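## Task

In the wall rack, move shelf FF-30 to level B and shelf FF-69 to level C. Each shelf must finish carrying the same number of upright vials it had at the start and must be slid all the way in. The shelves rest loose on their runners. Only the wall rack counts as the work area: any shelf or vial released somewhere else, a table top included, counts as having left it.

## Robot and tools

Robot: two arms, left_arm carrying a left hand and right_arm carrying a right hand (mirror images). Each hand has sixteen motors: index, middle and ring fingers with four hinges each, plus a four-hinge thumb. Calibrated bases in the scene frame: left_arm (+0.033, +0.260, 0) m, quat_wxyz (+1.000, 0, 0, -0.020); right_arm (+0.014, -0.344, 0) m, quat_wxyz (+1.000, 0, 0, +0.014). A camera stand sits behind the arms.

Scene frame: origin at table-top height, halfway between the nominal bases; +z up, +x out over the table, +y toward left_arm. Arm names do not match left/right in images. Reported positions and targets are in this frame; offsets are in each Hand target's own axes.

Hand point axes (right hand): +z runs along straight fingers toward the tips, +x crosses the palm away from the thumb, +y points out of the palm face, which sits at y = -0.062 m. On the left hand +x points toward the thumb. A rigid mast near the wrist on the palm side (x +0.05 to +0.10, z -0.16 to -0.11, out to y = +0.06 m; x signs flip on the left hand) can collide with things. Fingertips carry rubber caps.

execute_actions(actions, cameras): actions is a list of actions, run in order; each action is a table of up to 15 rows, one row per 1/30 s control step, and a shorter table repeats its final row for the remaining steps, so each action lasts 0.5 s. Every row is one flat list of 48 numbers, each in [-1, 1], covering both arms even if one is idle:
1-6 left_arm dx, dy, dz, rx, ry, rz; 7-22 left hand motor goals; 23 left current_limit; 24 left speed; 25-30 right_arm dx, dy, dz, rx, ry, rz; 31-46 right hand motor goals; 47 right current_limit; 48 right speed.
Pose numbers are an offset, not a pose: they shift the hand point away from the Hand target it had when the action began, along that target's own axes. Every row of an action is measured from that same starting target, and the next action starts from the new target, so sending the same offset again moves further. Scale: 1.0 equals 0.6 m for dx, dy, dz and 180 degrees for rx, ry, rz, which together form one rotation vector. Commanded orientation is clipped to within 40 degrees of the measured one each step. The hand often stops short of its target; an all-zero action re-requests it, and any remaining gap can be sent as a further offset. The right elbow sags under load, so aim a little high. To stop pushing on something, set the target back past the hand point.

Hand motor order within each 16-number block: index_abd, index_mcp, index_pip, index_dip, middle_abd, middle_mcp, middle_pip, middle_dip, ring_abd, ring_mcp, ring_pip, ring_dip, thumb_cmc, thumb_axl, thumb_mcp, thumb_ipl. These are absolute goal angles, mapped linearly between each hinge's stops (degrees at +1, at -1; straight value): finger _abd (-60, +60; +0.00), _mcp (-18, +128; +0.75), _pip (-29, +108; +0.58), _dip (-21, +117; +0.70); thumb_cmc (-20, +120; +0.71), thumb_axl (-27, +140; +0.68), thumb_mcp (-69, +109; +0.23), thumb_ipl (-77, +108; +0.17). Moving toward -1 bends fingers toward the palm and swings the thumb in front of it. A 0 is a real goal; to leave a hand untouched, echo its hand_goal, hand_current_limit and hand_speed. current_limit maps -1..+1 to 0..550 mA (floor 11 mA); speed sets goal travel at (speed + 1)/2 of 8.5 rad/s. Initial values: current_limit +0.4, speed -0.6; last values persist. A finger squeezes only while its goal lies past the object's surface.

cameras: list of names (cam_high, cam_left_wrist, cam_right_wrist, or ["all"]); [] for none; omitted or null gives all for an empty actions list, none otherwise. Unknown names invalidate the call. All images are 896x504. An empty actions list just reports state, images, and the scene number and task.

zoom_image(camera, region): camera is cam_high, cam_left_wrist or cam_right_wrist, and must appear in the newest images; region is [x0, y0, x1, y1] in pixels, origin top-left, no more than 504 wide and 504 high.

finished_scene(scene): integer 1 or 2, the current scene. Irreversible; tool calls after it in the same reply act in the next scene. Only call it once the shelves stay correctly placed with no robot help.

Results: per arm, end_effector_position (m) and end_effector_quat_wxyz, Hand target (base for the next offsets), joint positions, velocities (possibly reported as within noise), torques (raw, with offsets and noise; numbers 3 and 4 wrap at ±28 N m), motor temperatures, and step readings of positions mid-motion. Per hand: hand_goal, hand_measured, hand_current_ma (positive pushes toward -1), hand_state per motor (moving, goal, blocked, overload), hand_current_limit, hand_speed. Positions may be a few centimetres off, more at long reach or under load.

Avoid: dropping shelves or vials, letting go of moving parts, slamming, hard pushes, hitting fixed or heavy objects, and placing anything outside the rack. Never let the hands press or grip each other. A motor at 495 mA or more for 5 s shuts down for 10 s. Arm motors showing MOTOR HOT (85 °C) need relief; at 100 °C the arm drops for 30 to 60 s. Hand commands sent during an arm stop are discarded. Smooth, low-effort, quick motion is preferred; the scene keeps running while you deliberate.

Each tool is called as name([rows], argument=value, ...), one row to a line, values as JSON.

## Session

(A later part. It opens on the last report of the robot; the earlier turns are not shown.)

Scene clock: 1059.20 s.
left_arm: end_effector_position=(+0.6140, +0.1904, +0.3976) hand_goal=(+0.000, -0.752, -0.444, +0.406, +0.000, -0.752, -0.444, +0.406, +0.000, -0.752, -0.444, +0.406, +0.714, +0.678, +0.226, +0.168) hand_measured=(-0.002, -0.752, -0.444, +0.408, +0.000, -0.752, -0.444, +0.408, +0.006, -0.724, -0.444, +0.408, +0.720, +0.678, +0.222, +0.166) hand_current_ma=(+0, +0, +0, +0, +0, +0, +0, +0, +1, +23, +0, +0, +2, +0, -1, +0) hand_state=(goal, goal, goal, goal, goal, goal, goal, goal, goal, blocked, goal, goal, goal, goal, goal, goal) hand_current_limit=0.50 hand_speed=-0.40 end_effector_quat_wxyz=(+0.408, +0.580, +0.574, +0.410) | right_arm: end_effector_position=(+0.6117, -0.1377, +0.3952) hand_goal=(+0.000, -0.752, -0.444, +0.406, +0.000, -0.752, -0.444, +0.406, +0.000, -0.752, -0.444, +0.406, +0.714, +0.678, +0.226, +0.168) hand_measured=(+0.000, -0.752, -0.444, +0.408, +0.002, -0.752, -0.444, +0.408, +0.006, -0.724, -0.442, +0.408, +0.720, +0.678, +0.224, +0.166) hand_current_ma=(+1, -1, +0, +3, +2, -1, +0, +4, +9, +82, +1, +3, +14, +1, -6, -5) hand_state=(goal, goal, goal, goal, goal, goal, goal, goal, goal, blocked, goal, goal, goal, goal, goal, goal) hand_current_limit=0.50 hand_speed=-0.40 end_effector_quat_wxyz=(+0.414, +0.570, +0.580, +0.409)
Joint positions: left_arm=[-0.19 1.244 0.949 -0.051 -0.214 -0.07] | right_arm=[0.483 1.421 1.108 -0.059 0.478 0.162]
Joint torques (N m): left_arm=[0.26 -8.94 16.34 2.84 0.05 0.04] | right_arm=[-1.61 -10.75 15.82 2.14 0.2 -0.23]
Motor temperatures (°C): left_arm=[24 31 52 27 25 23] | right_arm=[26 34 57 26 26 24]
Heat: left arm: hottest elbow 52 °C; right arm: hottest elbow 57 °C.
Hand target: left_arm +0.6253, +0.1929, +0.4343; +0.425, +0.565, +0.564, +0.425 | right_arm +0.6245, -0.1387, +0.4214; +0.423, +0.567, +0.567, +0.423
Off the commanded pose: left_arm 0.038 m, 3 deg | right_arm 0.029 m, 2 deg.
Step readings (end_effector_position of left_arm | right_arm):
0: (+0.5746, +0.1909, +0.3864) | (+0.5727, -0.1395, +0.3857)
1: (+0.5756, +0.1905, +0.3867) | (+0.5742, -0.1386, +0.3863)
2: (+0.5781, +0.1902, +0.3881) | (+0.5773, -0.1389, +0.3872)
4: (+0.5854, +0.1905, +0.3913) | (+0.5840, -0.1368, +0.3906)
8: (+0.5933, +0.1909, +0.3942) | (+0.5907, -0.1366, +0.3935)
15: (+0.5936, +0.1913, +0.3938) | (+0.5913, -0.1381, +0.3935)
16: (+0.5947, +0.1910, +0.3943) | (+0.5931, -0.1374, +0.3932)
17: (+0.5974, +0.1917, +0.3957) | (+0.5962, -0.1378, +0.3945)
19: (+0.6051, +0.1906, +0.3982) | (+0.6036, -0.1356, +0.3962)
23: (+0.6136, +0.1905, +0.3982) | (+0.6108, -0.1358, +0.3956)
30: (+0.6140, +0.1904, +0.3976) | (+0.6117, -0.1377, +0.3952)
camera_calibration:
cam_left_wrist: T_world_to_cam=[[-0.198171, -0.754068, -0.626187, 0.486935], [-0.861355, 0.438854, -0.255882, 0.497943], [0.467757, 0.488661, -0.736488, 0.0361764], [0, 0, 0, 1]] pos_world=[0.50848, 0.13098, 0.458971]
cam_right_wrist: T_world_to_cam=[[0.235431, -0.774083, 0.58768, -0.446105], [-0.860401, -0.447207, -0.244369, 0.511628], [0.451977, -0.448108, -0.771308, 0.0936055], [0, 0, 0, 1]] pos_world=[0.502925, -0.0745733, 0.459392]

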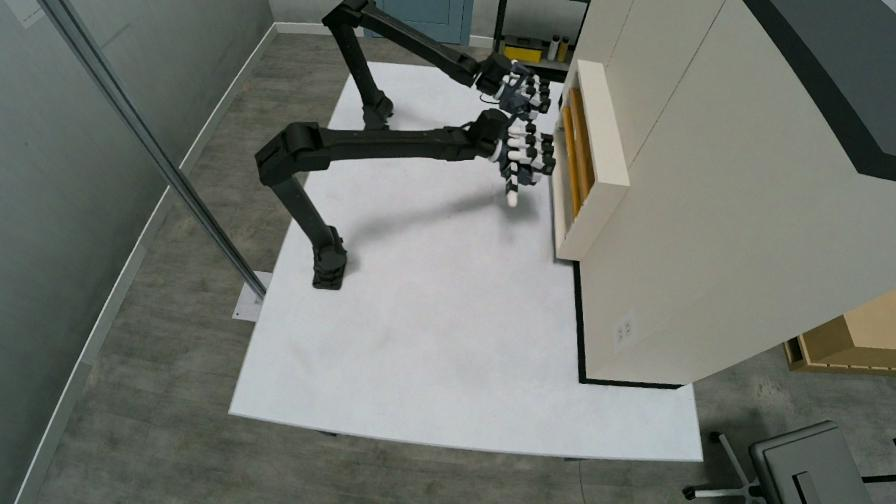

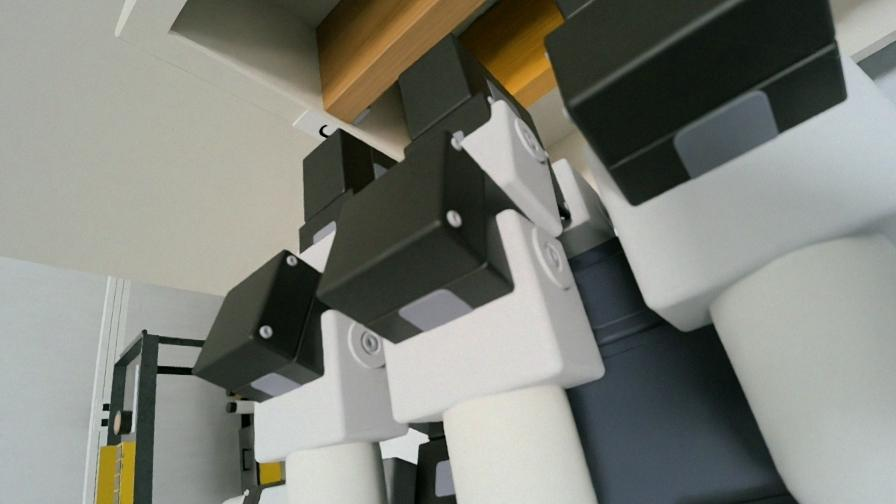

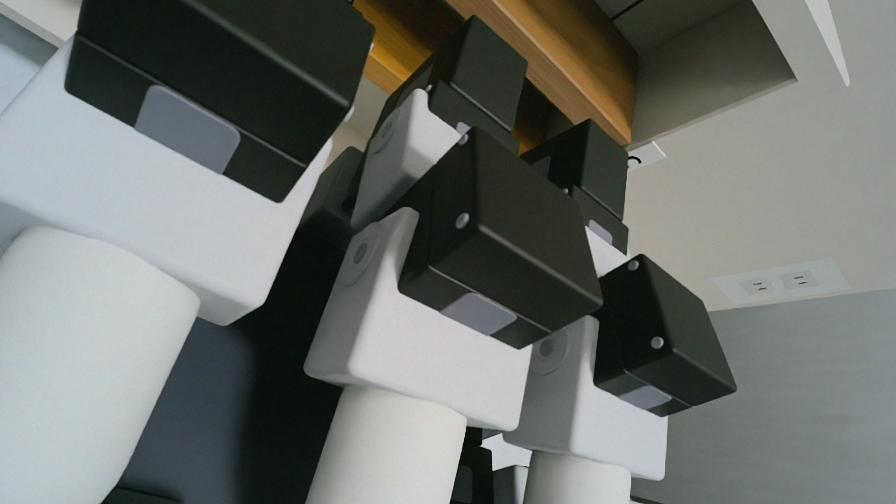

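execute_actions([
  [[0,0.0108,0.0315,0,0,0,0,-0.753,-0.445,0.406,0,-0.753,-0.445,0.406,0,-0.753,-0.445,0.406,0.714,0.677,0.225,0.168,0.5,-0.4,0,0.0111,0.0315,0,0,0,0,-0.753,-0.445,0.406,0,-0.753,-0.445,0.406,0,-0.753,-0.445,0.406,0.714,0.677,0.225,0.168,0.5,-0.4]],
  [[0,0.0108,0.0315,0,0,0,0,-0.753,-0.445,0.406,0,-0.753,-0.445,0.406,0,-0.753,-0.445,0.406,0.714,0.677,0.225,0.168,0.5,-0.4,0,0.0111,0.0315,0,0,0,0,-0.753,-0.445,0.406,0,-0.753,-0.445,0.406,0,-0.753,-0.445,0.406,0.714,0.677,0.225,0.168,0.5,-0.4]],
], cameras=["cam_left_wrist","cam_right_wrist"])

Scene clock: 1075.57 s.
left_arm: end_effector_position=(+0.6535, +0.1898, +0.3981) hand_goal=(+0.000, -0.752, -0.444, +0.406, +0.000, -0.752, -0.444, +0.406, +0.000, -0.752, -0.444, +0.406, +0.714, +0.678, +0.226, +0.168) hand_measured=(-0.002, -0.752, -0.444, +0.408, +0.000, -0.752, -0.444, +0.408, +0.006, -0.724, -0.444, +0.408, +0.720, +0.678, +0.222, +0.166) hand_current_ma=(+0, +0, +0, +0, +0, +0, +0, +0, +1, +23, +0, +0, +2, +0, -1, +0) hand_state=(goal, goal, goal, goal, goal, goal, goal, goal, goal, blocked, goal, goal, goal, goal, goal, goal) hand_current_limit=0.50 hand_speed=-0.40 end_effector_quat_wxyz=(+0.406, +0.581, +0.575, +0.408) | right_arm: end_effector_position=(+0.6513, -0.1367, +0.3998) hand_goal=(+0.000, -0.752, -0.444, +0.406, +0.000, -0.752, -0.444, +0.406, +0.000, -0.752, -0.444, +0.406, +0.714, +0.678, +0.226, +0.168) hand_measured=(+0.000, -0.754, -0.444, +0.408, +0.002, -0.752, -0.444, +0.408, +0.006, -0.724, -0.442, +0.408, +0.720, +0.678, +0.224, +0.166) hand_current_ma=(+1, -1, +0, +3, +2, -1, +0, +4, +9, +82, +1, +3, +14, +1, -6, -5) hand_state=(goal, goal, goal, goal, goal, goal, goal, goal, goal, blocked, goal, goal, goal, goal, goal, goal) hand_current_limit=0.50 hand_speed=-0.40 end_effector_quat_wxyz=(+0.415, +0.569, +0.578, +0.412)
Joint positions: left_arm=[-0.171 1.346 1.046 -0.051 -0.195 -0.064] | right_arm=[0.446 1.509 1.209 -0.059 0.443 0.148]
Joint torques (N m): left_arm=[-0.26 -10.93 16.34 3.22 0.03 0.06] | right_arm=[-1.49 -12.45 16.05 1.84 0.18 -0.23]
Motor temperatures (°C): left_arm=[24 31 54 27 25 23] | right_arm=[26 34 57 26 26 24]
Heat: left arm: hottest elbow 54 °C; right arm: hottest elbow 57 °C.
Hand target: left_arm +0.6652, +0.1928, +0.4361; +0.425, +0.565, +0.564, +0.425 | right_arm +0.6646, -0.1387, +0.4235; +0.423, +0.567, +0.567, +0.423
Off the commanded pose: left_arm 0.040 m, 4 deg | right_arm 0.027 m, 2 deg.
Step readings (end_effector_position of left_arm | right_arm):
0: (+0.6140, +0.1904, +0.3976) | (+0.6117, -0.1377, +0.3952)
1: (+0.6152, +0.1902, +0.3974) | (+0.6135, -0.1372, +0.3951)
2: (+0.6176, +0.1899, +0.3986) | (+0.6164, -0.1375, +0.3964)
4: (+0.6251, +0.1898, +0.4003) | (+0.6237, -0.1353, +0.3984)
8: (+0.6332, +0.1902, +0.3980) | (+0.6305, -0.1354, +0.3978)
15: (+0.6339, +0.1903, +0.3966) | (+0.6315, -0.1371, +0.3971)
16: (+0.6350, +0.1902, +0.3971) | (+0.6332, -0.1365, +0.3968)
17: (+0.6375, +0.1909, +0.3982) | (+0.6363, -0.1370, +0.3982)
19: (+0.6449, +0.1899, +0.4006) | (+0.6435, -0.1346, +0.4005)
23: (+0.6529, +0.1899, +0.3995) | (+0.6505, -0.1348, +0.4002)
30: (+0.6535, +0.1898, +0.3981) | (+0.6513, -0.1367, +0.3998)
camera_calibration:
cam_left_wrist: T_world_to_cam=[[-0.202126, -0.753742, -0.625315, 0.496843], [-0.862893, 0.43905, -0.250302, 0.531045], [0.463207, 0.488987, -0.739142, 0.0224054], [0, 0, 0, 1]] pos_world=[0.548281, 0.13038, 0.460166]
cam_right_wrist: T_world_to_cam=[[0.232171, -0.776908, 0.585244, -0.454734], [-0.858692, -0.446336, -0.251859, 0.549351], [0.456887, -0.44407, -0.770751, 0.0768015], [0, 0, 0, 1]] pos_world=[0.542209, -0.0739866, 0.463684]
Images, in order (width x height): cam_left_wrist 896x504, cam_right_wrist 896x504.

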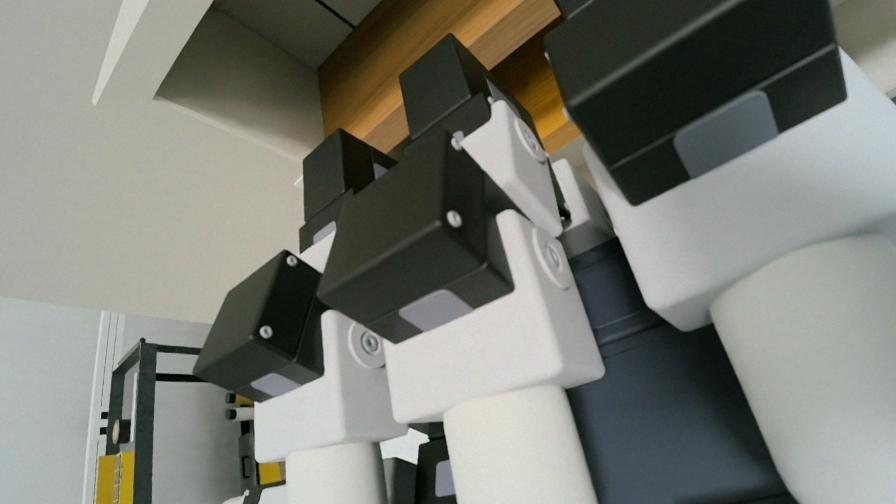

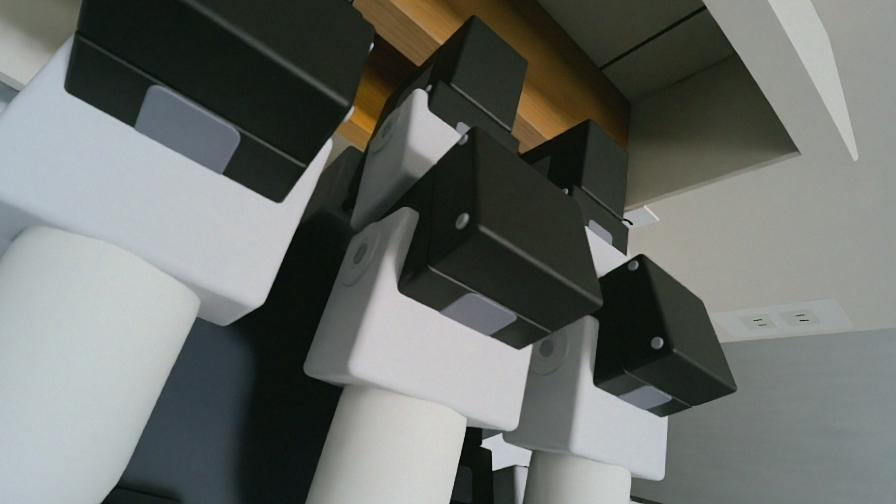

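execute_actions([
  [[0,0.0085,0.0235,0,0,0,0,-0.753,-0.445,0.406,0,-0.753,-0.445,0.406,0,-0.753,-0.445,0.406,0.714,0.677,0.225,0.168,0.5,-0.4,0,0.0056,0.0244,0,0,0,0,-0.753,-0.445,0.406,0,-0.753,-0.445,0.406,0,-0.753,-0.445,0.406,0.714,0.677,0.225,0.168,0.5,-0.4]],
  [[0,0.0085,0.0235,0,0,0,0,-0.753,-0.445,0.406,0,-0.753,-0.445,0.406,0,-0.753,-0.445,0.406,0.714,0.677,0.225,0.168,0.5,-0.4,0,0.0056,0.0244,0,0,0,0,-0.753,-0.445,0.406,0,-0.753,-0.445,0.406,0,-0.753,-0.445,0.406,0.714,0.677,0.225,0.168,0.5,-0.4]],
], cameras=["cam_left_wrist","cam_right_wrist"])

Scene clock: 1104.80 s.
left_arm: end_effector_position=(+0.6828, +0.1896, +0.4020) hand_goal=(+0.000, -0.752, -0.444, +0.406, +0.000, -0.752, -0.444, +0.406, +0.000, -0.752, -0.444, +0.406, +0.714, +0.678, +0.226, +0.168) hand_measured=(-0.002, -0.752, -0.444, +0.408, +0.000, -0.752, -0.444, +0.408, +0.006, -0.724, -0.444, +0.408, +0.720, +0.678, +0.222, +0.166) hand_current_ma=(+0, +0, +0, +0, +0, +0, +0, +0, +1, +23, +0, +0, +2, +0, -1, +0) hand_state=(goal, goal, goal, goal, goal, goal, goal, goal, goal, blocked, goal, goal, goal, goal, goal, goal) hand_current_limit=0.50 hand_speed=-0.40 end_effector_quat_wxyz=(+0.408, +0.579, +0.575, +0.409) | right_arm: end_effector_position=(+0.6805, -0.1353, +0.3989) hand_goal=(+0.000, -0.752, -0.444, +0.406, +0.000, -0.752, -0.444, +0.406, +0.000, -0.752, -0.444, +0.406, +0.714, +0.678, +0.226, +0.168) hand_measured=(+0.000, -0.754, -0.444, +0.408, +0.002, -0.752, -0.444, +0.408, +0.006, -0.724, -0.442, +0.408, +0.720, +0.678, +0.224, +0.166) hand_current_ma=(+1, -1, +0, +3, +2, -1, +0, +4, +9, +82, +1, +3, +14, +1, -6, -5) hand_state=(goal, goal, goal, goal, goal, goal, goal, goal, goal, blocked, goal, goal, goal, goal, goal, goal) hand_current_limit=0.50 hand_speed=-0.40 end_effector_quat_wxyz=(+0.414, +0.569, +0.578, +0.413)
Joint positions: left_arm=[-0.159 1.419 1.125 -0.051 -0.183 -0.061] | right_arm=[0.423 1.576 1.283 -0.059 0.42 0.139]
Joint torques (N m): left_arm=[0.03 -11.28 16.47 2.93 0.06 0.05] | right_arm=[-1.85 -13.04 16.09 1.76 0.18 -0.24]
Motor temperatures (°C): left_arm=[24 32 55 27 25 23] | right_arm=[26 34 58 26 25 24]
Heat: left arm: hottest elbow 55 °C; right arm: hottest elbow 58 °C.
Hand target: left_arm +0.6951, +0.1929, +0.4383; +0.425, +0.565, +0.564, +0.425 | right_arm +0.6945, -0.1385, +0.4215; +0.423, +0.567, +0.567, +0.423
Off the commanded pose: left_arm 0.038 m, 3 deg | right_arm 0.027 m, 2 deg.
Step readings (end_effector_position of left_arm | right_arm):
0: (+0.6535, +0.1898, +0.3981) | (+0.6513, -0.1367, +0.3998)
1: (+0.6542, +0.1897, +0.3986) | (+0.6526, -0.1362, +0.3995)
2: (+0.6560, +0.1894, +0.3993) | (+0.6548, -0.1366, +0.4006)
4: (+0.6614, +0.1892, +0.4014) | (+0.6601, -0.1350, +0.4017)
8: (+0.6672, +0.1899, +0.4010) | (+0.6650, -0.1347, +0.3998)
15: (+0.6676, +0.1898, +0.4001) | (+0.6657, -0.1355, +0.3988)
16: (+0.6684, +0.1898, +0.4003) | (+0.6669, -0.1353, +0.3990)
17: (+0.6703, +0.1895, +0.4015) | (+0.6693, -0.1358, +0.3998)
19: (+0.6762, +0.1892, +0.4036) | (+0.6748, -0.1342, +0.4012)
23: (+0.6823, +0.1894, +0.4030) | (+0.6799, -0.1344, +0.3996)
30: (+0.6828, +0.1896, +0.4020) | (+0.6805, -0.1353, +0.3989)
camera_calibration:
cam_left_wrist: T_world_to_cam=[[-0.198606, -0.755068, -0.624842, 0.502742], [-0.861738, 0.43823, -0.255661, 0.558913], [0.466866, 0.487674, -0.737706, 0.00900392], [0, 0, 0, 1]] pos_world=[0.57728, 0.130281, 0.463669]
cam_right_wrist: T_world_to_cam=[[0.23211, -0.777569, 0.58439, -0.459571], [-0.857593, -0.447088, -0.254257, 0.574955], [0.458976, -0.442153, -0.770611, 0.0621935], [0, 0, 0, 1]] pos_world=[0.571203, -0.0727936, 0.462682]
Images, in order (width x height): cam_left_wrist 896x504, cam_right_wrist 896x504.

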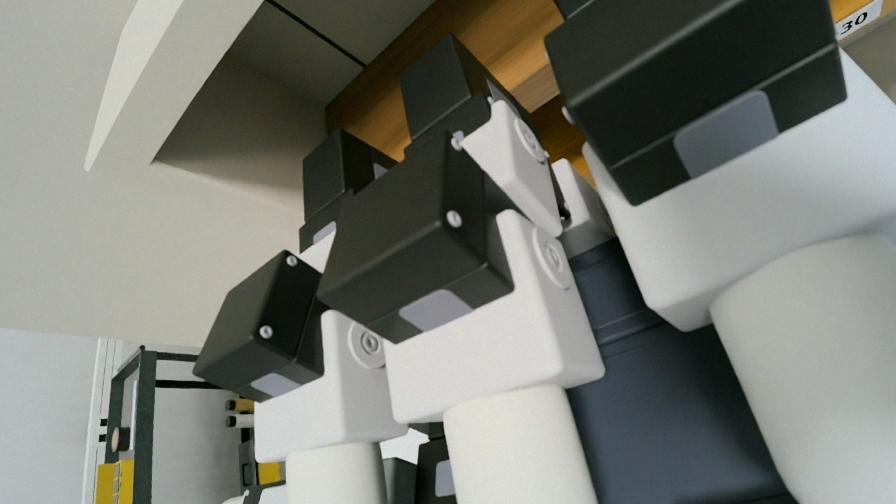

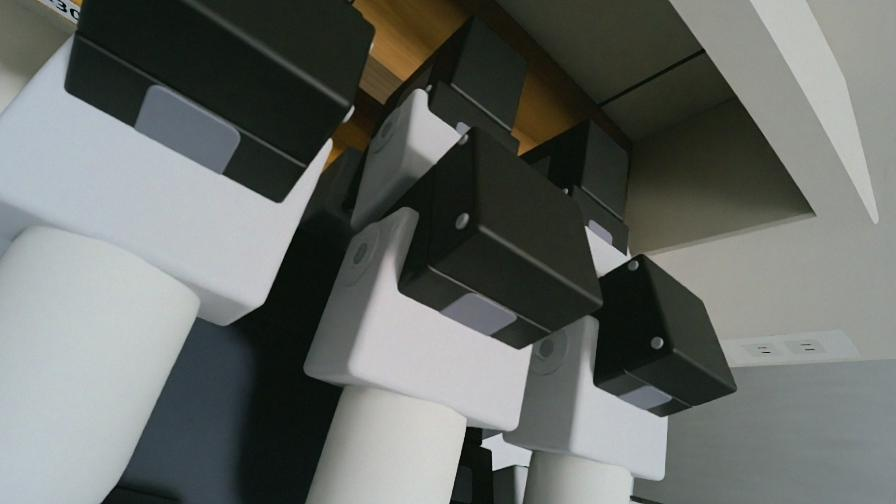

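execute_actions([
  [[0,0.0014,0.017,0,0,0,0,-0.753,-0.445,0.406,0,-0.753,-0.445,0.406,0,-0.753,-0.445,0.406,0.714,0.677,0.225,0.168,0.5,-0.4,0,0.0048,0.016,0,0,0,0,-0.753,-0.445,0.406,0,-0.753,-0.445,0.406,0,-0.753,-0.445,0.406,0.714,0.677,0.225,0.168,0.5,-0.4]],
], cameras=["all"])

zoom_image(camera="cam_high", region=[500, 50, 640, 270])

Scene clock: 1122.93 s.
left_arm: end_effector_position=(+0.6922, +0.1893, +0.3985) hand_goal=(+0.000, -0.752, -0.444, +0.406, +0.000, -0.752, -0.444, +0.406, +0.000, -0.752, -0.444, +0.406, +0.714, +0.678, +0.226, +0.168) hand_measured=(-0.002, -0.752, -0.444, +0.408, +0.000, -0.752, -0.444, +0.408, +0.006, -0.724, -0.444, +0.408, +0.720, +0.678, +0.222, +0.166) hand_current_ma=(+0, +0, +0, +0, +0, +0, +0, +0, +1, +23, +0, +0, +2, +0, -1, +0) hand_state=(goal, goal, goal, goal, goal, goal, goal, goal, goal, blocked, goal, goal, goal, goal, goal, goal) hand_current_limit=0.50 hand_speed=-0.40 end_effector_quat_wxyz=(+0.407, +0.581, +0.576, +0.407) | right_arm: end_effector_position=(+0.6897, -0.1348, +0.4008) hand_goal=(+0.000, -0.752, -0.444, +0.406, +0.000, -0.752, -0.444, +0.406, +0.000, -0.752, -0.444, +0.406, +0.714, +0.678, +0.226, +0.168) hand_measured=(+0.000, -0.754, -0.444, +0.408, +0.002, -0.752, -0.444, +0.408, +0.006, -0.724, -0.442, +0.408, +0.720, +0.678, +0.224, +0.166) hand_current_ma=(+1, -1, +0, +3, +2, -1, +0, +4, +9, +82, +1, +3, +14, +1, -6, -5) hand_state=(goal, goal, goal, goal, goal, goal, goal, goal, goal, blocked, goal, goal, goal, goal, goal, goal) hand_current_limit=0.50 hand_speed=-0.40 end_effector_quat_wxyz=(+0.415, +0.568, +0.577, +0.415)
Joint positions: left_arm=[-0.155 1.444 1.146 -0.051 -0.18 -0.06] | right_arm=[0.416 1.597 1.31 -0.059 0.412 0.137]
Joint torques (N m): left_arm=[-0.09 -11.69 16.5 3.21 0.07 0.07] | right_arm=[-1.85 -13.51 16.24 1.63 0.18 -0.24]
Motor temperatures (°C): left_arm=[24 32 55 27 25 23] | right_arm=[26 34 62 26 25 24]
Heat: left arm: hottest elbow 55 °C; right arm: hottest elbow 62 °C.
Hand target: left_arm +0.7052, +0.1928, +0.4364; +0.425, +0.565, +0.564, +0.425 | right_arm +0.7047, -0.1387, +0.4215; +0.423, +0.567, +0.567, +0.423
Off the commanded pose: left_arm 0.040 m, 4 deg | right_arm 0.026 m, 2 deg.
Step readings (end_effector_position of left_arm | right_arm):
0: (+0.6828, +0.1896, +0.4020) | (+0.6805, -0.1353, +0.3989)
1: (+0.6834, +0.1895, +0.4018) | (+0.6813, -0.1350, +0.3991)
2: (+0.6845, +0.1893, +0.4022) | (+0.6828, -0.1354, +0.3998)
4: (+0.6880, +0.1892, +0.4025) | (+0.6866, -0.1352, +0.4012)
8: (+0.6917, +0.1894, +0.3998) | (+0.6893, -0.1341, +0.4013)
15: (+0.6922, +0.1893, +0.3985) | (+0.6895, -0.1340, +0.4008)
camera_calibration:
cam_left_wrist: T_world_to_cam=[[-0.202268, -0.754472, -0.624387, 0.504427], [-0.862807, 0.438908, -0.250846, 0.564959], [0.463305, 0.487988, -0.739741, 0.00539234], [0, 0, 0, 1]] pos_world=[0.586982, 0.12998, 0.460665]
cam_right_wrist: T_world_to_cam=[[0.230084, -0.77872, 0.583658, -0.460905], [-0.85609, -0.447168, -0.259136, 0.5845], [0.462788, -0.440041, -0.76954, 0.0569157], [0, 0, 0, 1]] pos_world=[0.580091, -0.0725009, 0.464275]

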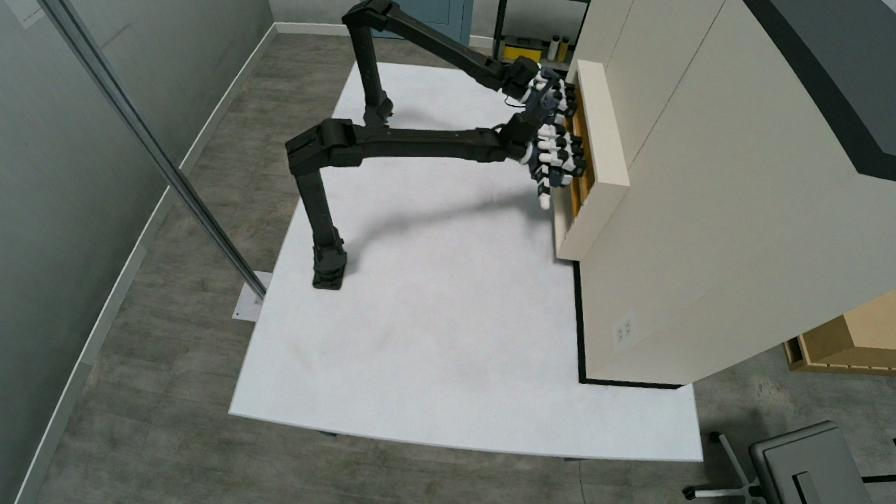

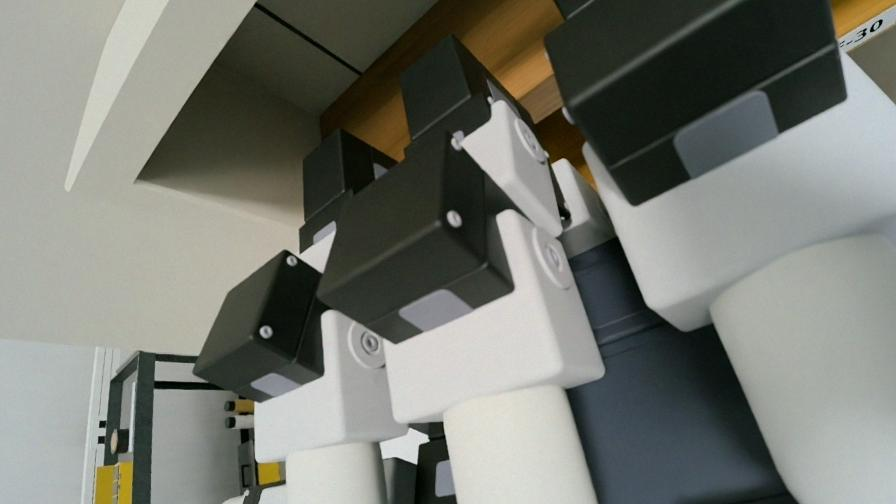

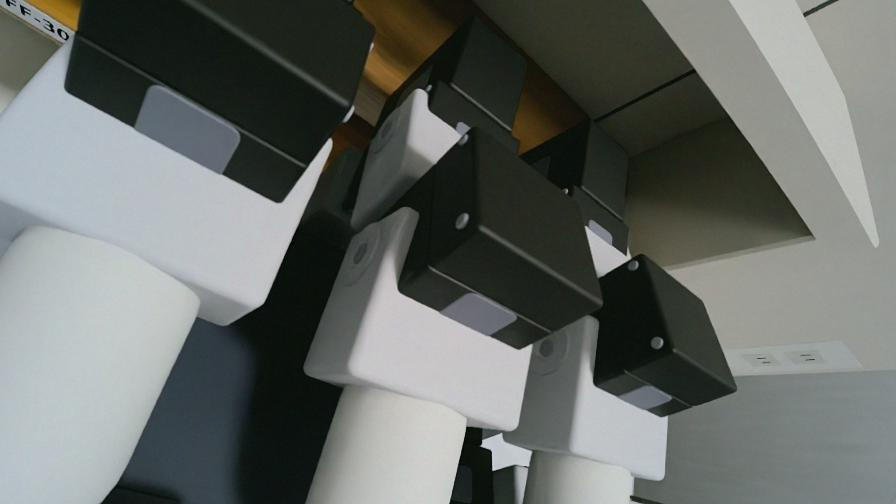

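Scaled by 2.291.

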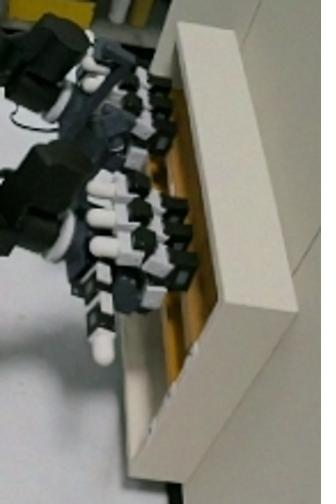

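execute_actions([
  [[0,0.0053,0.0123,0,0,0,0,-0.753,-0.445,0.406,0,-0.753,-0.445,0.406,0,-0.753,-0.445,0.406,0.714,0.677,0.225,0.168,0.5,-0.4,0,0.0022,0.0133,0,0,0,0,-0.753,-0.445,0.406,0,-0.753,-0.445,0.406,0,-0.753,-0.445,0.406,0.714,0.677,0.225,0.168,0.5,-0.4]],
], cameras=["cam_left_wrist","cam_right_wrist"])

Scene clock: 1133.47 s.
left_arm: end_effector_position=(+0.6944, +0.1891, +0.3984) hand_goal=(+0.000, -0.752, -0.444, +0.406, +0.000, -0.752, -0.444, +0.406, +0.000, -0.752, -0.444, +0.406, +0.714, +0.678, +0.226, +0.168) hand_measured=(-0.002, -0.766, -0.444, +0.408, +0.000, -0.752, -0.444, +0.408, +0.006, -0.724, -0.444, +0.408, +0.720, +0.678, +0.222, +0.166) hand_current_ma=(+0, -6, +0, +0, +0, +0, +0, +0, +1, +23, +0, +0, +2, +0, -1, +0) hand_state=(goal, goal, goal, goal, goal, goal, goal, goal, goal, blocked, goal, goal, goal, goal, goal, goal) hand_current_limit=0.50 hand_speed=-0.40 end_effector_quat_wxyz=(+0.407, +0.581, +0.575, +0.407) | right_arm: end_effector_position=(+0.6973, -0.1339, +0.4004) hand_goal=(+0.000, -0.752, -0.444, +0.406, +0.000, -0.752, -0.444, +0.406, +0.000, -0.752, -0.444, +0.406, +0.714, +0.678, +0.226, +0.168) hand_measured=(+0.000, -0.754, -0.444, +0.408, +0.002, -0.752, -0.444, +0.408, +0.006, -0.726, -0.442, +0.408, +0.720, +0.678, +0.224, +0.166) hand_current_ma=(+1, -1, +0, +3, +2, -1, +0, +4, +9, +74, +2, +3, +14, +1, -6, -5) hand_state=(goal, goal, goal, goal, goal, goal, goal, goal, goal, blocked, goal, goal, goal, goal, goal, goal) hand_current_limit=0.50 hand_speed=-0.40 end_effector_quat_wxyz=(+0.415, +0.568, +0.577, +0.416)
Joint positions: left_arm=[-0.155 1.45 1.152 -0.051 -0.178 -0.059] | right_arm=[0.411 1.615 1.33 -0.059 0.406 0.135]
Joint torques (N m): left_arm=[0.62 -11.16 17.74 3.11 0.11 0.07] | right_arm=[-1.9 -13.68 16.27 1.68 0.18 -0.23]
Motor temperatures (°C): left_arm=[24 32 57 27 25 23] | right_arm=[26 34 61 26 25 24]
Heat: left arm: hottest elbow 57 °C; right arm: hottest elbow 61 °C.
Hand target: left_arm +0.7131, +0.1929, +0.4372; +0.425, +0.565, +0.564, +0.425 | right_arm +0.7126, -0.1386, +0.4205; +0.423, +0.567, +0.567, +0.423
Off the commanded pose: left_arm 0.043 m, 4 deg | right_arm 0.026 m, 2 deg.
Step readings (end_effector_position of left_arm | right_arm):
0: (+0.6922, +0.1893, +0.3985) | (+0.6897, -0.1348, +0.4008)
1: (+0.6925, +0.1894, +0.3987) | (+0.6904, -0.1344, +0.4006)
2: (+0.6933, +0.1891, +0.3989) | (+0.6917, -0.1349, +0.4012)
4: (+0.6943, +0.1892, +0.3986) | (+0.6949, -0.1349, +0.4020)
8: (+0.6944, +0.1891, +0.3984) | (+0.6973, -0.1340, +0.4004)
15: (+0.6944, +0.1891, +0.3984) | (+0.6973, -0.1339, +0.4004)
camera_calibration:
cam_left_wrist: T_world_to_cam=[[-0.202602, -0.754382, -0.624388, 0.504857], [-0.862619, 0.439283, -0.250835, 0.566687], [0.463508, 0.487789, -0.739744, 0.00418127], [0, 0, 0, 1]] pos_world=[0.589182, 0.12988, 0.460465]
cam_right_wrist: T_world_to_cam=[[0.230692, -0.778906, 0.583169, -0.461999], [-0.855275, -0.448115, -0.260189, 0.591067], [0.46399, -0.438746, -0.769555, 0.0528373], [0, 0, 0, 1]] pos_world=[0.587588, -0.0718059, 0.463874]
Images, in order (width x height): cam_left_wrist 896x504, cam_right_wrist 896x504.

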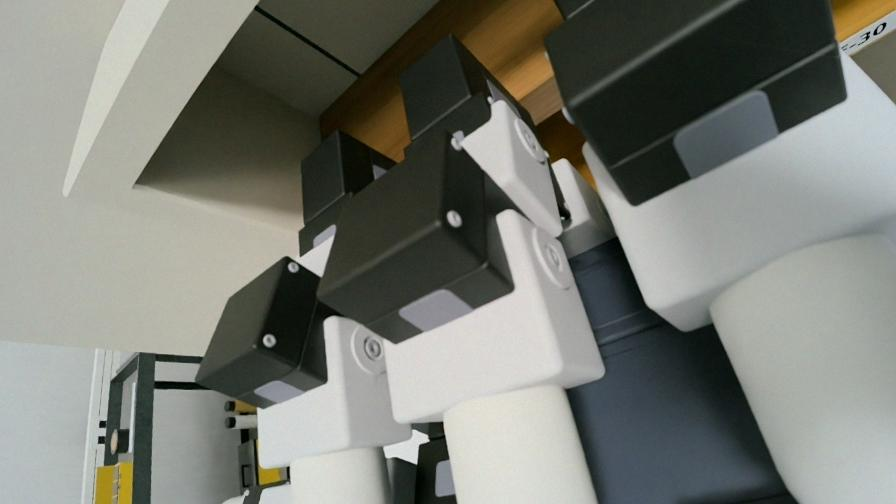

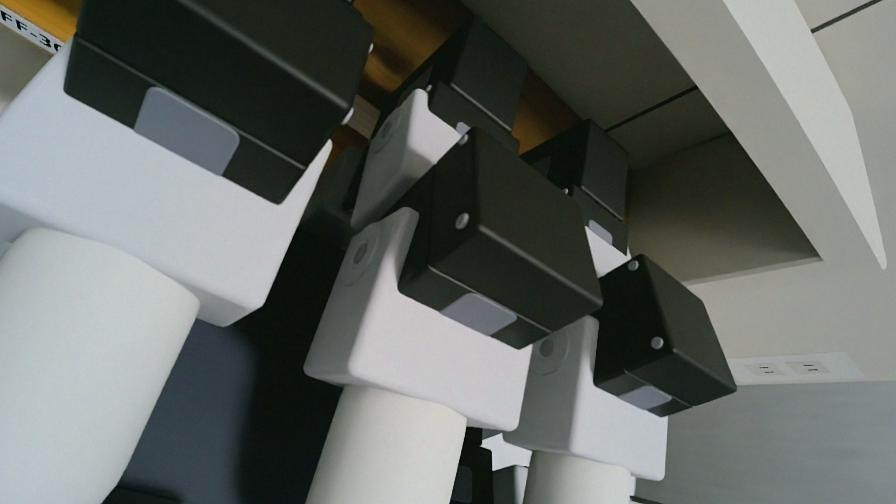

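execute_actions([
  [[0,0.0053,0.0123,0,0,0,0,-0.753,-0.445,0.406,0,-0.753,-0.445,0.406,0,-0.753,-0.445,0.406,0.714,0.677,0.225,0.168,0.5,-0.4,0,0.0022,0.0133,0,0,0,0,-0.753,-0.445,0.406,0,-0.753,-0.445,0.406,0,-0.753,-0.445,0.406,0.714,0.677,0.225,0.168,0.5,-0.4]],
], cameras=["cam_left_wrist","cam_right_wrist"])

Scene clock: 1145.60 s.
left_arm: end_effector_position=(+0.6952, +0.1887, +0.3977) hand_goal=(+0.000, -0.752, -0.444, +0.406, +0.000, -0.752, -0.444, +0.406, +0.000, -0.752, -0.444, +0.406, +0.714, +0.678, +0.226, +0.168) hand_measured=(-0.002, -0.780, -0.444, +0.408, +0.000, -0.752, -0.444, +0.408, +0.006, -0.724, -0.444, +0.408, +0.720, +0.678, +0.222, +0.166) hand_current_ma=(+0, -22, +0, +0, +0, +0, +0, +0, +1, +23, +0, +0, +2, +0, -1, +0) hand_state=(goal, blocked, goal, goal, goal, goal, goal, goal, goal, blocked, goal, goal, goal, goal, goal, goal) hand_current_limit=0.50 hand_speed=-0.40 end_effector_quat_wxyz=(+0.407, +0.582, +0.575, +0.406) | right_arm: end_effector_position=(+0.7054, -0.1341, +0.4006) hand_goal=(+0.000, -0.752, -0.444, +0.406, +0.000, -0.752, -0.444, +0.406, +0.000, -0.752, -0.444, +0.406, +0.714, +0.678, +0.226, +0.168) hand_measured=(+0.000, -0.754, -0.444, +0.408, +0.002, -0.752, -0.444, +0.408, +0.006, -0.728, -0.442, +0.408, +0.720, +0.678, +0.224, +0.166) hand_current_ma=(+1, -1, +0, +3, +2, -1, +0, +4, +11, +68, +3, +3, +14, +1, -6, -5) hand_state=(goal, goal, goal, goal, goal, goal, goal, goal, goal, blocked, goal, goal, goal, goal, goal, goal) hand_current_limit=0.50 hand_speed=-0.40 end_effector_quat_wxyz=(+0.415, +0.568, +0.576, +0.417)
Joint positions: left_arm=[-0.155 1.452 1.153 -0.052 -0.177 -0.059] | right_arm=[0.404 1.634 1.352 -0.06 0.401 0.133]
Joint torques (N m): left_arm=[0.21 -10.05 19.33 2.95 0.12 0.07] | right_arm=[-1.85 -13.98 16.25 1.51 0.19 -0.23]
Motor temperatures (°C): left_arm=[24 31 60 27 25 23] | right_arm=[26 34 63 25 25 24]
Heat: left arm: hottest elbow 60 °C; right arm: hottest elbow 63 °C.
Hand target: left_arm +0.7211, +0.1928, +0.4384; +0.425, +0.565, +0.564, +0.425 | right_arm +0.7207, -0.1387, +0.4196; +0.423, +0.567, +0.567, +0.423
Off the commanded pose: left_arm 0.048 m, 4 deg | right_arm 0.025 m, 2 deg.
Step readings (end_effector_position of left_arm | right_arm):
0: (+0.6944, +0.1891, +0.3984) | (+0.6973, -0.1339, +0.4004)
1: (+0.6947, +0.1888, +0.3983) | (+0.6981, -0.1338, +0.4005)
2: (+0.6950, +0.1888, +0.3981) | (+0.6993, -0.1338, +0.4010)
4: (+0.6952, +0.1887, +0.3977) | (+0.7024, -0.1333, +0.4015)
8: (+0.6952, +0.1887, +0.3977) | (+0.7053, -0.1339, +0.4004)
15: (+0.6952, +0.1887, +0.3977) | (+0.7053, -0.1339, +0.4006)
camera_calibration:
cam_left_wrist: T_world_to_cam=[[-0.20495, -0.754237, -0.623797, 0.505594], [-0.862219, 0.440752, -0.249632, 0.566491], [0.463221, 0.486687, -0.740649, 0.0042678], [0, 0, 0, 1]] pos_world=[0.590084, 0.129578, 0.459963]
cam_right_wrist: T_world_to_cam=[[0.229072, -0.779785, 0.582633, -0.462962], [-0.855005, -0.44729, -0.262486, 0.598674], [0.465288, -0.438026, -0.769182, 0.0482215], [0, 0, 0, 1]] pos_world=[0.595483, -0.0721078, 0.463971]
Images, in order (width x height): cam_left_wrist 896x504, cam_right_wrist 896x504.

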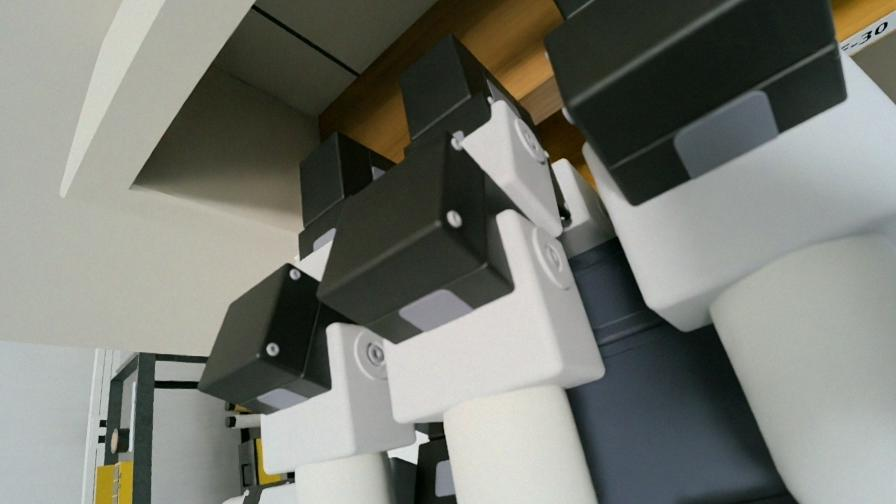

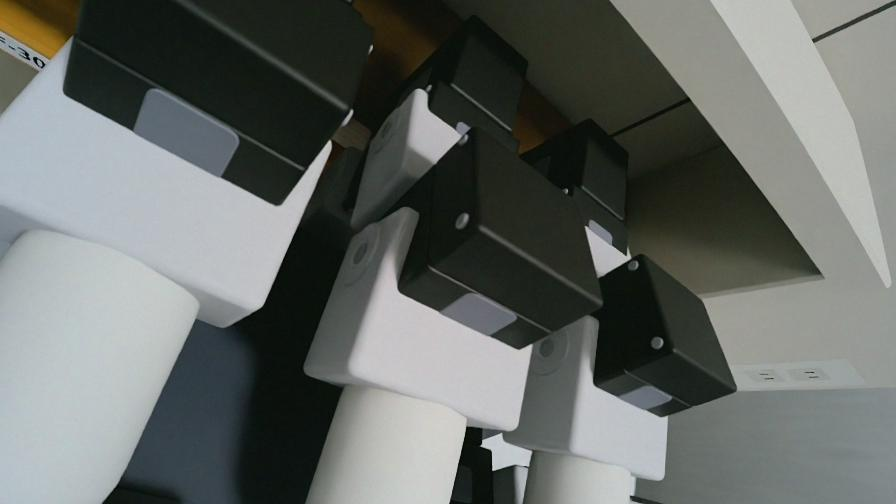

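zoom_image(camera="cam_right_wrist", region=[300, 0, 660, 300])

zoom_image(camera="cam_left_wrist", region=[240, 0, 600, 300])

execute_actions(actions=[], cameras=["cam_high"])

zoom_image(camera="cam_high", region=[540, 50, 640, 230])

Scaled by 1.400.

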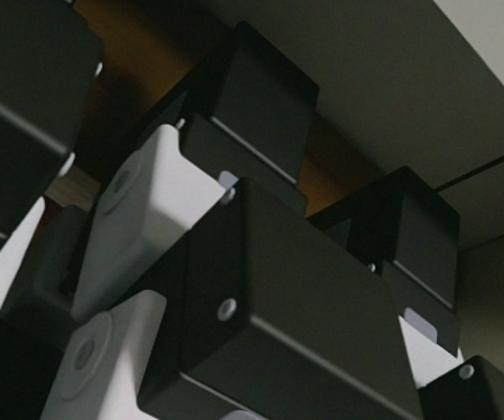

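Scaled by 1.400.

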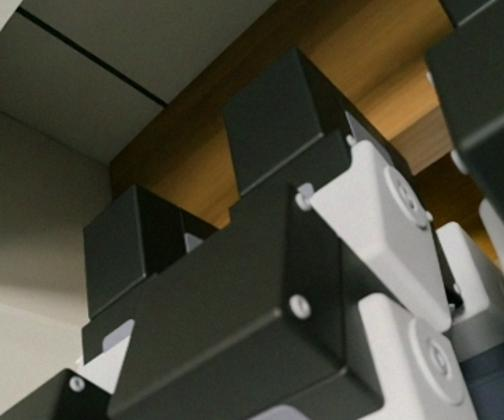

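Scene clock: 1157.63 s.
left_arm: end_effector_position=(+0.6952, +0.1887, +0.3977) hand_goal=(+0.000, -0.752, -0.444, +0.406, +0.000, -0.752, -0.444, +0.406, +0.000, -0.752, -0.444, +0.406, +0.714, +0.678, +0.226, +0.168) hand_measured=(-0.002, -0.780, -0.444, +0.408, +0.000, -0.752, -0.444, +0.408, +0.006, -0.724, -0.444, +0.408, +0.720, +0.678, +0.222, +0.166) hand_current_ma=(+0, -22, +0, +0, +0, +0, +0, +0, +1, +23, +0, +0, +2, +0, -1, +0) hand_state=(goal, blocked, goal, goal, goal, goal, goal, goal, goal, blocked, goal, goal, goal, goal, goal, goal) hand_current_limit=0.50 hand_speed=-0.40 end_effector_quat_wxyz=(+0.407, +0.582, +0.575, +0.406) | right_arm: end_effector_position=(+0.7054, -0.1341, +0.4006) hand_goal=(+0.000, -0.752, -0.444, +0.406, +0.000, -0.752, -0.444, +0.406, +0.000, -0.752, -0.444, +0.406, +0.714, +0.678, +0.226, +0.168) hand_measured=(+0.000, -0.754, -0.444, +0.408, +0.002, -0.752, -0.444, +0.408, +0.006, -0.728, -0.442, +0.408, +0.720, +0.678, +0.224, +0.166) hand_current_ma=(+1, -1, +0, +3, +2, -1, +0, +4, +11, +68, +3, +3, +14, +1, -6, -5) hand_state=(goal, goal, goal, goal, goal, goal, goal, goal, goal, blocked, goal, goal, goal, goal, goal, goal) hand_current_limit=0.50 hand_speed=-0.40 end_effector_quat_wxyz=(+0.415, +0.568, +0.576, +0.417)
Joint positions: left_arm=[-0.155 1.452 1.153 -0.052 -0.177 -0.059] | right_arm=[0.404 1.634 1.352 -0.06 0.401 0.133]
Joint velocities: within noise
Joint torques (N m): left_arm=[0.32 -10.29 19.43 2.93 0.13 0.1] | right_arm=[-1.61 -13.8 16.31 1.63 0.18 -0.25]
Motor temperatures (°C): left_arm=[24 32 61 27 25 23] | right_arm=[26 34 65 25 25 24]
Heat: left arm: hottest elbow 61 °C; right arm: hottest elbow 65 °C.
Hand target: left_arm +0.7211, +0.1928, +0.4384; +0.425, +0.565, +0.564, +0.425 | right_arm +0.7207, -0.1387, +0.4196; +0.423, +0.567, +0.567, +0.423
Off the commanded pose: left_arm 0.048 m, 4 deg | right_arm 0.025 m, 2 deg.
Images, in order (width x height): cam_high 896x504.

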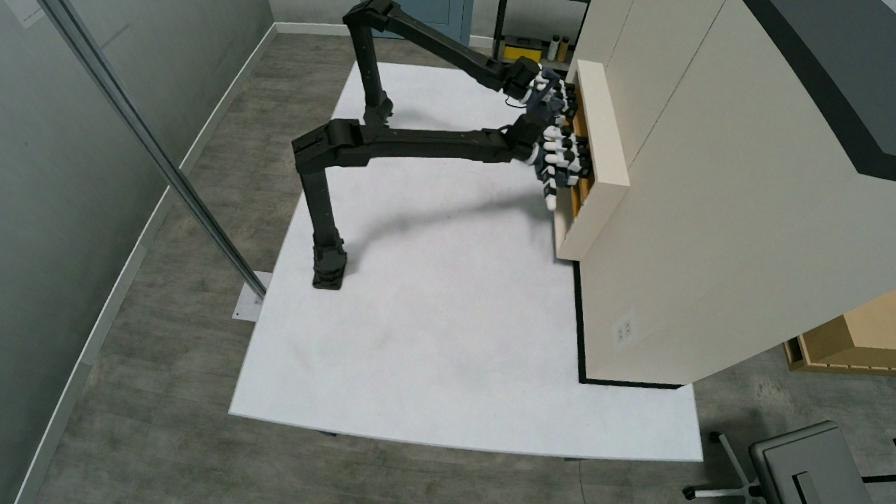

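Scaled by 2.800.

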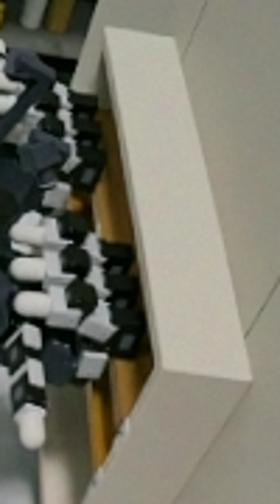

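execute_actions([
  [[0,0.0028,0.0096,0,0,0,0,-0.753,-0.445,0.406,0,-0.753,-0.445,0.406,0,-0.753,-0.445,0.406,0.714,0.677,0.225,0.168,0.5,-0.4,0,0.0013,0.0101,0,0,0,0,-0.753,-0.445,0.406,0,-0.753,-0.445,0.406,0,-0.753,-0.445,0.406,0.714,0.677,0.225,0.168,0.5,-0.4]],
], cameras=[])

Scene clock: 1178.00 s.
left_arm: end_effector_position=(+0.6958, +0.1886, +0.3973) hand_goal=(+0.000, -0.752, -0.444, +0.406, +0.000, -0.752, -0.444, +0.406, +0.000, -0.752, -0.444, +0.406, +0.714, +0.678, +0.226, +0.168) hand_measured=(-0.002, -0.784, -0.444, +0.408, +0.000, -0.756, -0.444, +0.408, +0.006, -0.728, -0.442, +0.408, +0.720, +0.678, +0.222, +0.166) hand_current_ma=(+0, -29, +0, +0, +0, -1, +0, +0, +1, +18, +0, +0, +2, +0, -1, +0) hand_state=(goal, blocked, goal, goal, goal, goal, goal, goal, goal, blocked, goal, goal, goal, goal, goal, goal) hand_current_limit=0.50 hand_speed=-0.40 end_effector_quat_wxyz=(+0.406, +0.582, +0.576, +0.406) | right_arm: end_effector_position=(+0.7111, -0.1339, +0.4008) hand_goal=(+0.000, -0.752, -0.444, +0.406, +0.000, -0.752, -0.444, +0.406, +0.000, -0.752, -0.444, +0.406, +0.714, +0.678, +0.226, +0.168) hand_measured=(+0.000, -0.754, -0.444, +0.408, +0.002, -0.752, -0.444, +0.408, +0.006, -0.728, -0.442, +0.408, +0.720, +0.678, +0.224, +0.166) hand_current_ma=(+1, -1, +0, +3, +2, -1, +0, +4, +11, +66, +3, +3, +14, +1, -6, -5) hand_state=(goal, goal, goal, goal, goal, goal, goal, goal, goal, blocked, goal, goal, goal, goal, goal, goal) hand_current_limit=0.50 hand_speed=-0.40 end_effector_quat_wxyz=(+0.415, +0.568, +0.575, +0.418)
Joint positions: left_arm=[-0.155 1.453 1.155 -0.056 -0.177 -0.06] | right_arm=[0.4 1.647 1.368 -0.06 0.397 0.131]
Joint torques (N m): left_arm=[0.56 -9.29 20.3 3.23 0.21 0.07] | right_arm=[-1.73 -14.1 16.28 1.58 0.16 -0.23]
Motor temperatures (°C): left_arm=[24 32 62 27 25 23] | right_arm=[26 34 67 25 25 24]
Heat: left arm: hottest elbow 62 °C; right arm: hottest elbow 67 °C.
Hand target: left_arm +0.7271, +0.1928, +0.4382; +0.425, +0.565, +0.564, +0.425 | right_arm +0.7267, -0.1386, +0.4187; +0.423, +0.567, +0.567, +0.423
Off the commanded pose: left_arm 0.052 m, 4 deg | right_arm 0.024 m, 1 deg.
Step readings (end_effector_position of left_arm | right_arm):
0: (+0.6952, +0.1887, +0.3977) | (+0.7054, -0.1341, +0.4006)
1: (+0.6955, +0.1886, +0.3975) | (+0.7059, -0.1340, +0.4005)
2: (+0.6957, +0.1886, +0.3974) | (+0.7069, -0.1342, +0.4009)
4: (+0.6957, +0.1886, +0.3972) | (+0.7094, -0.1344, +0.4010)
8: (+0.6958, +0.1886, +0.3973) | (+0.7111, -0.1339, +0.4008)
15: (+0.6958, +0.1886, +0.3973) | (+0.7111, -0.1339, +0.4008)
No camera images: "cameras" was empty.

execute_actions(actions=[], cameras=["cam_left_wrist","cam_right_wrist"])

zoom_image(camera="cam_right_wrist", region=[0, 0, 504, 300])

zoom_image(camera="cam_left_wrist", region=[392, 0, 896, 300])

Scene clock: 1187.63 s.
left_arm: end_effector_position=(+0.6958, +0.1886, +0.3973) hand_goal=(+0.000, -0.752, -0.444, +0.406, +0.000, -0.752, -0.444, +0.406, +0.000, -0.752, -0.444, +0.406, +0.714, +0.678, +0.226, +0.168) hand_measured=(-0.002, -0.784, -0.444, +0.408, +0.000, -0.756, -0.444, +0.408, +0.006, -0.728, -0.442, +0.408, +0.720, +0.678, +0.222, +0.166) hand_current_ma=(+0, -29, +0, +0, +0, -1, +0, +0, +1, +18, +0, +0, +2, +0, -1, +0) hand_state=(goal, blocked, goal, goal, goal, goal, goal, goal, goal, blocked, goal, goal, goal, goal, goal, goal) hand_current_limit=0.50 hand_speed=-0.40 end_effector_quat_wxyz=(+0.406, +0.582, +0.576, +0.406) | right_arm: end_effector_position=(+0.7111, -0.1339, +0.4008) hand_goal=(+0.000, -0.752, -0.444, +0.406, +0.000, -0.752, -0.444, +0.406, +0.000, -0.752, -0.444, +0.406, +0.714, +0.678, +0.226, +0.168) hand_measured=(+0.000, -0.754, -0.444, +0.408, +0.002, -0.752, -0.444, +0.408, +0.006, -0.728, -0.442, +0.408, +0.720, +0.678, +0.224, +0.166) hand_current_ma=(+1, -1, +0, +3, +2, -1, +0, +4, +11, +66, +3, +3, +14, +1, -6, -5) hand_state=(goal, goal, goal, goal, goal, goal, goal, goal, goal, blocked, goal, goal, goal, goal, goal, goal) hand_current_limit=0.50 hand_speed=-0.40 end_effector_quat_wxyz=(+0.415, +0.568, +0.575, +0.418)
Joint positions: left_arm=[-0.155 1.453 1.155 -0.056 -0.177 -0.06] | right_arm=[0.4 1.647 1.368 -0.06 0.397 0.131]
Joint velocities: within noise
Joint torques (N m): left_arm=[0.62 -8.82 20.33 3.14 0.2 0.09] | right_arm=[-1.85 -14.21 16.27 1.59 0.14 -0.23]
Motor temperatures (°C): left_arm=[24 32 61 27 25 23] | right_arm=[26 34 68 25 25 24]
Heat: left arm: hottest elbow 61 °C; right arm: hottest elbow 68 °C.
Hand target: left_arm +0.7271, +0.1928, +0.4382; +0.425, +0.565, +0.564, +0.425 | right_arm +0.7267, -0.1386, +0.4187; +0.423, +0.567, +0.567, +0.423
Off the commanded pose: left_arm 0.052 m, 4 deg | right_arm 0.024 m, 1 deg.
camera_calibration:
cam_left_wrist: T_world_to_cam=[[-0.206718, -0.754154, -0.623314, 0.50641], [-0.863025, 0.440677, -0.246963, 0.566372], [0.460929, 0.486884, -0.74195, 0.00584297], [0, 0, 0, 1]] pos_world=[0.590784, 0.129478, 0.45986]
cam_right_wrist: T_world_to_cam=[[0.228099, -0.780112, 0.582577, -0.4635], [-0.854603, -0.447107, -0.264102, 0.604068], [0.466503, -0.437631, -0.76867, 0.0447633], [0, 0, 0, 1]] pos_world=[0.601079, -0.0719091, 0.463968]
Images, in order (width x height): cam_left_wrist 896x504, cam_right_wrist 896x504.

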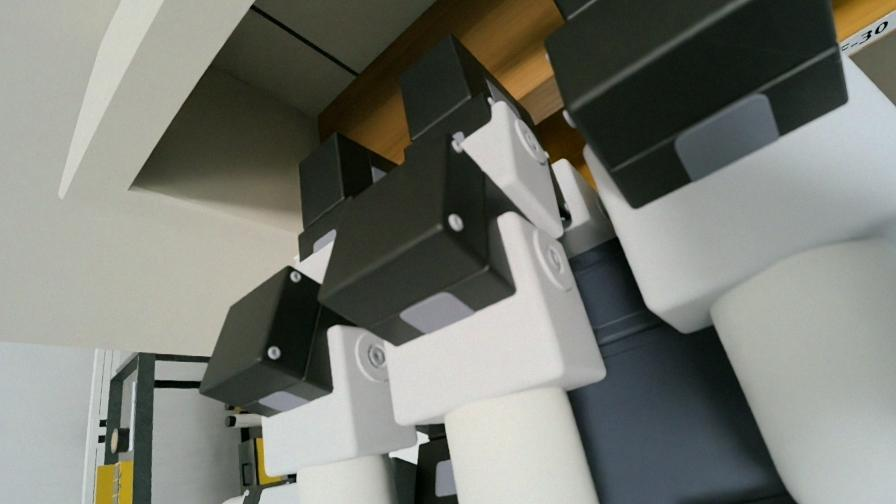

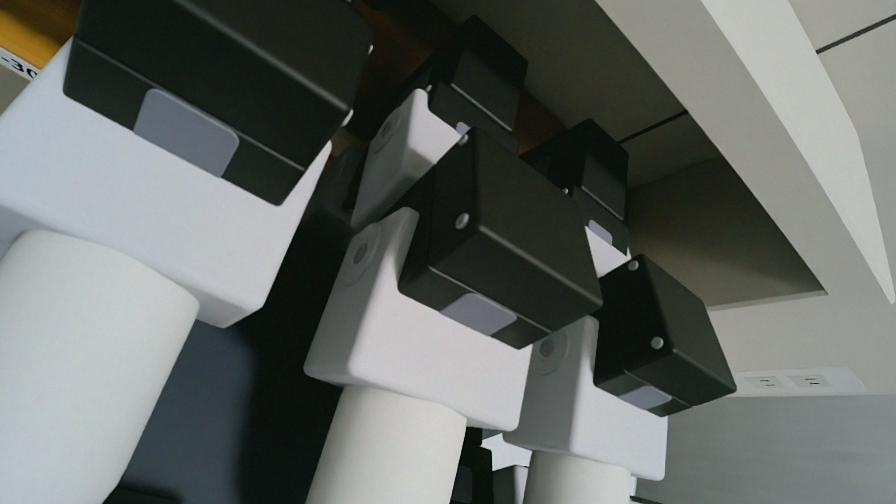

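Scaled by 1.000.

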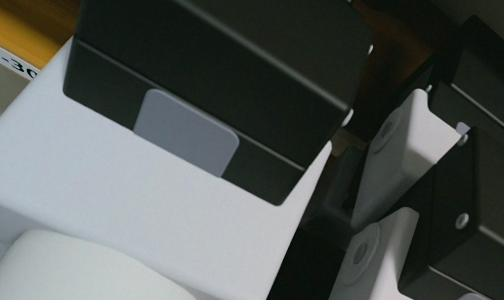

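Scaled by 1.000.

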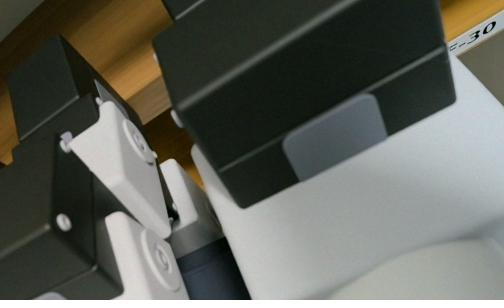

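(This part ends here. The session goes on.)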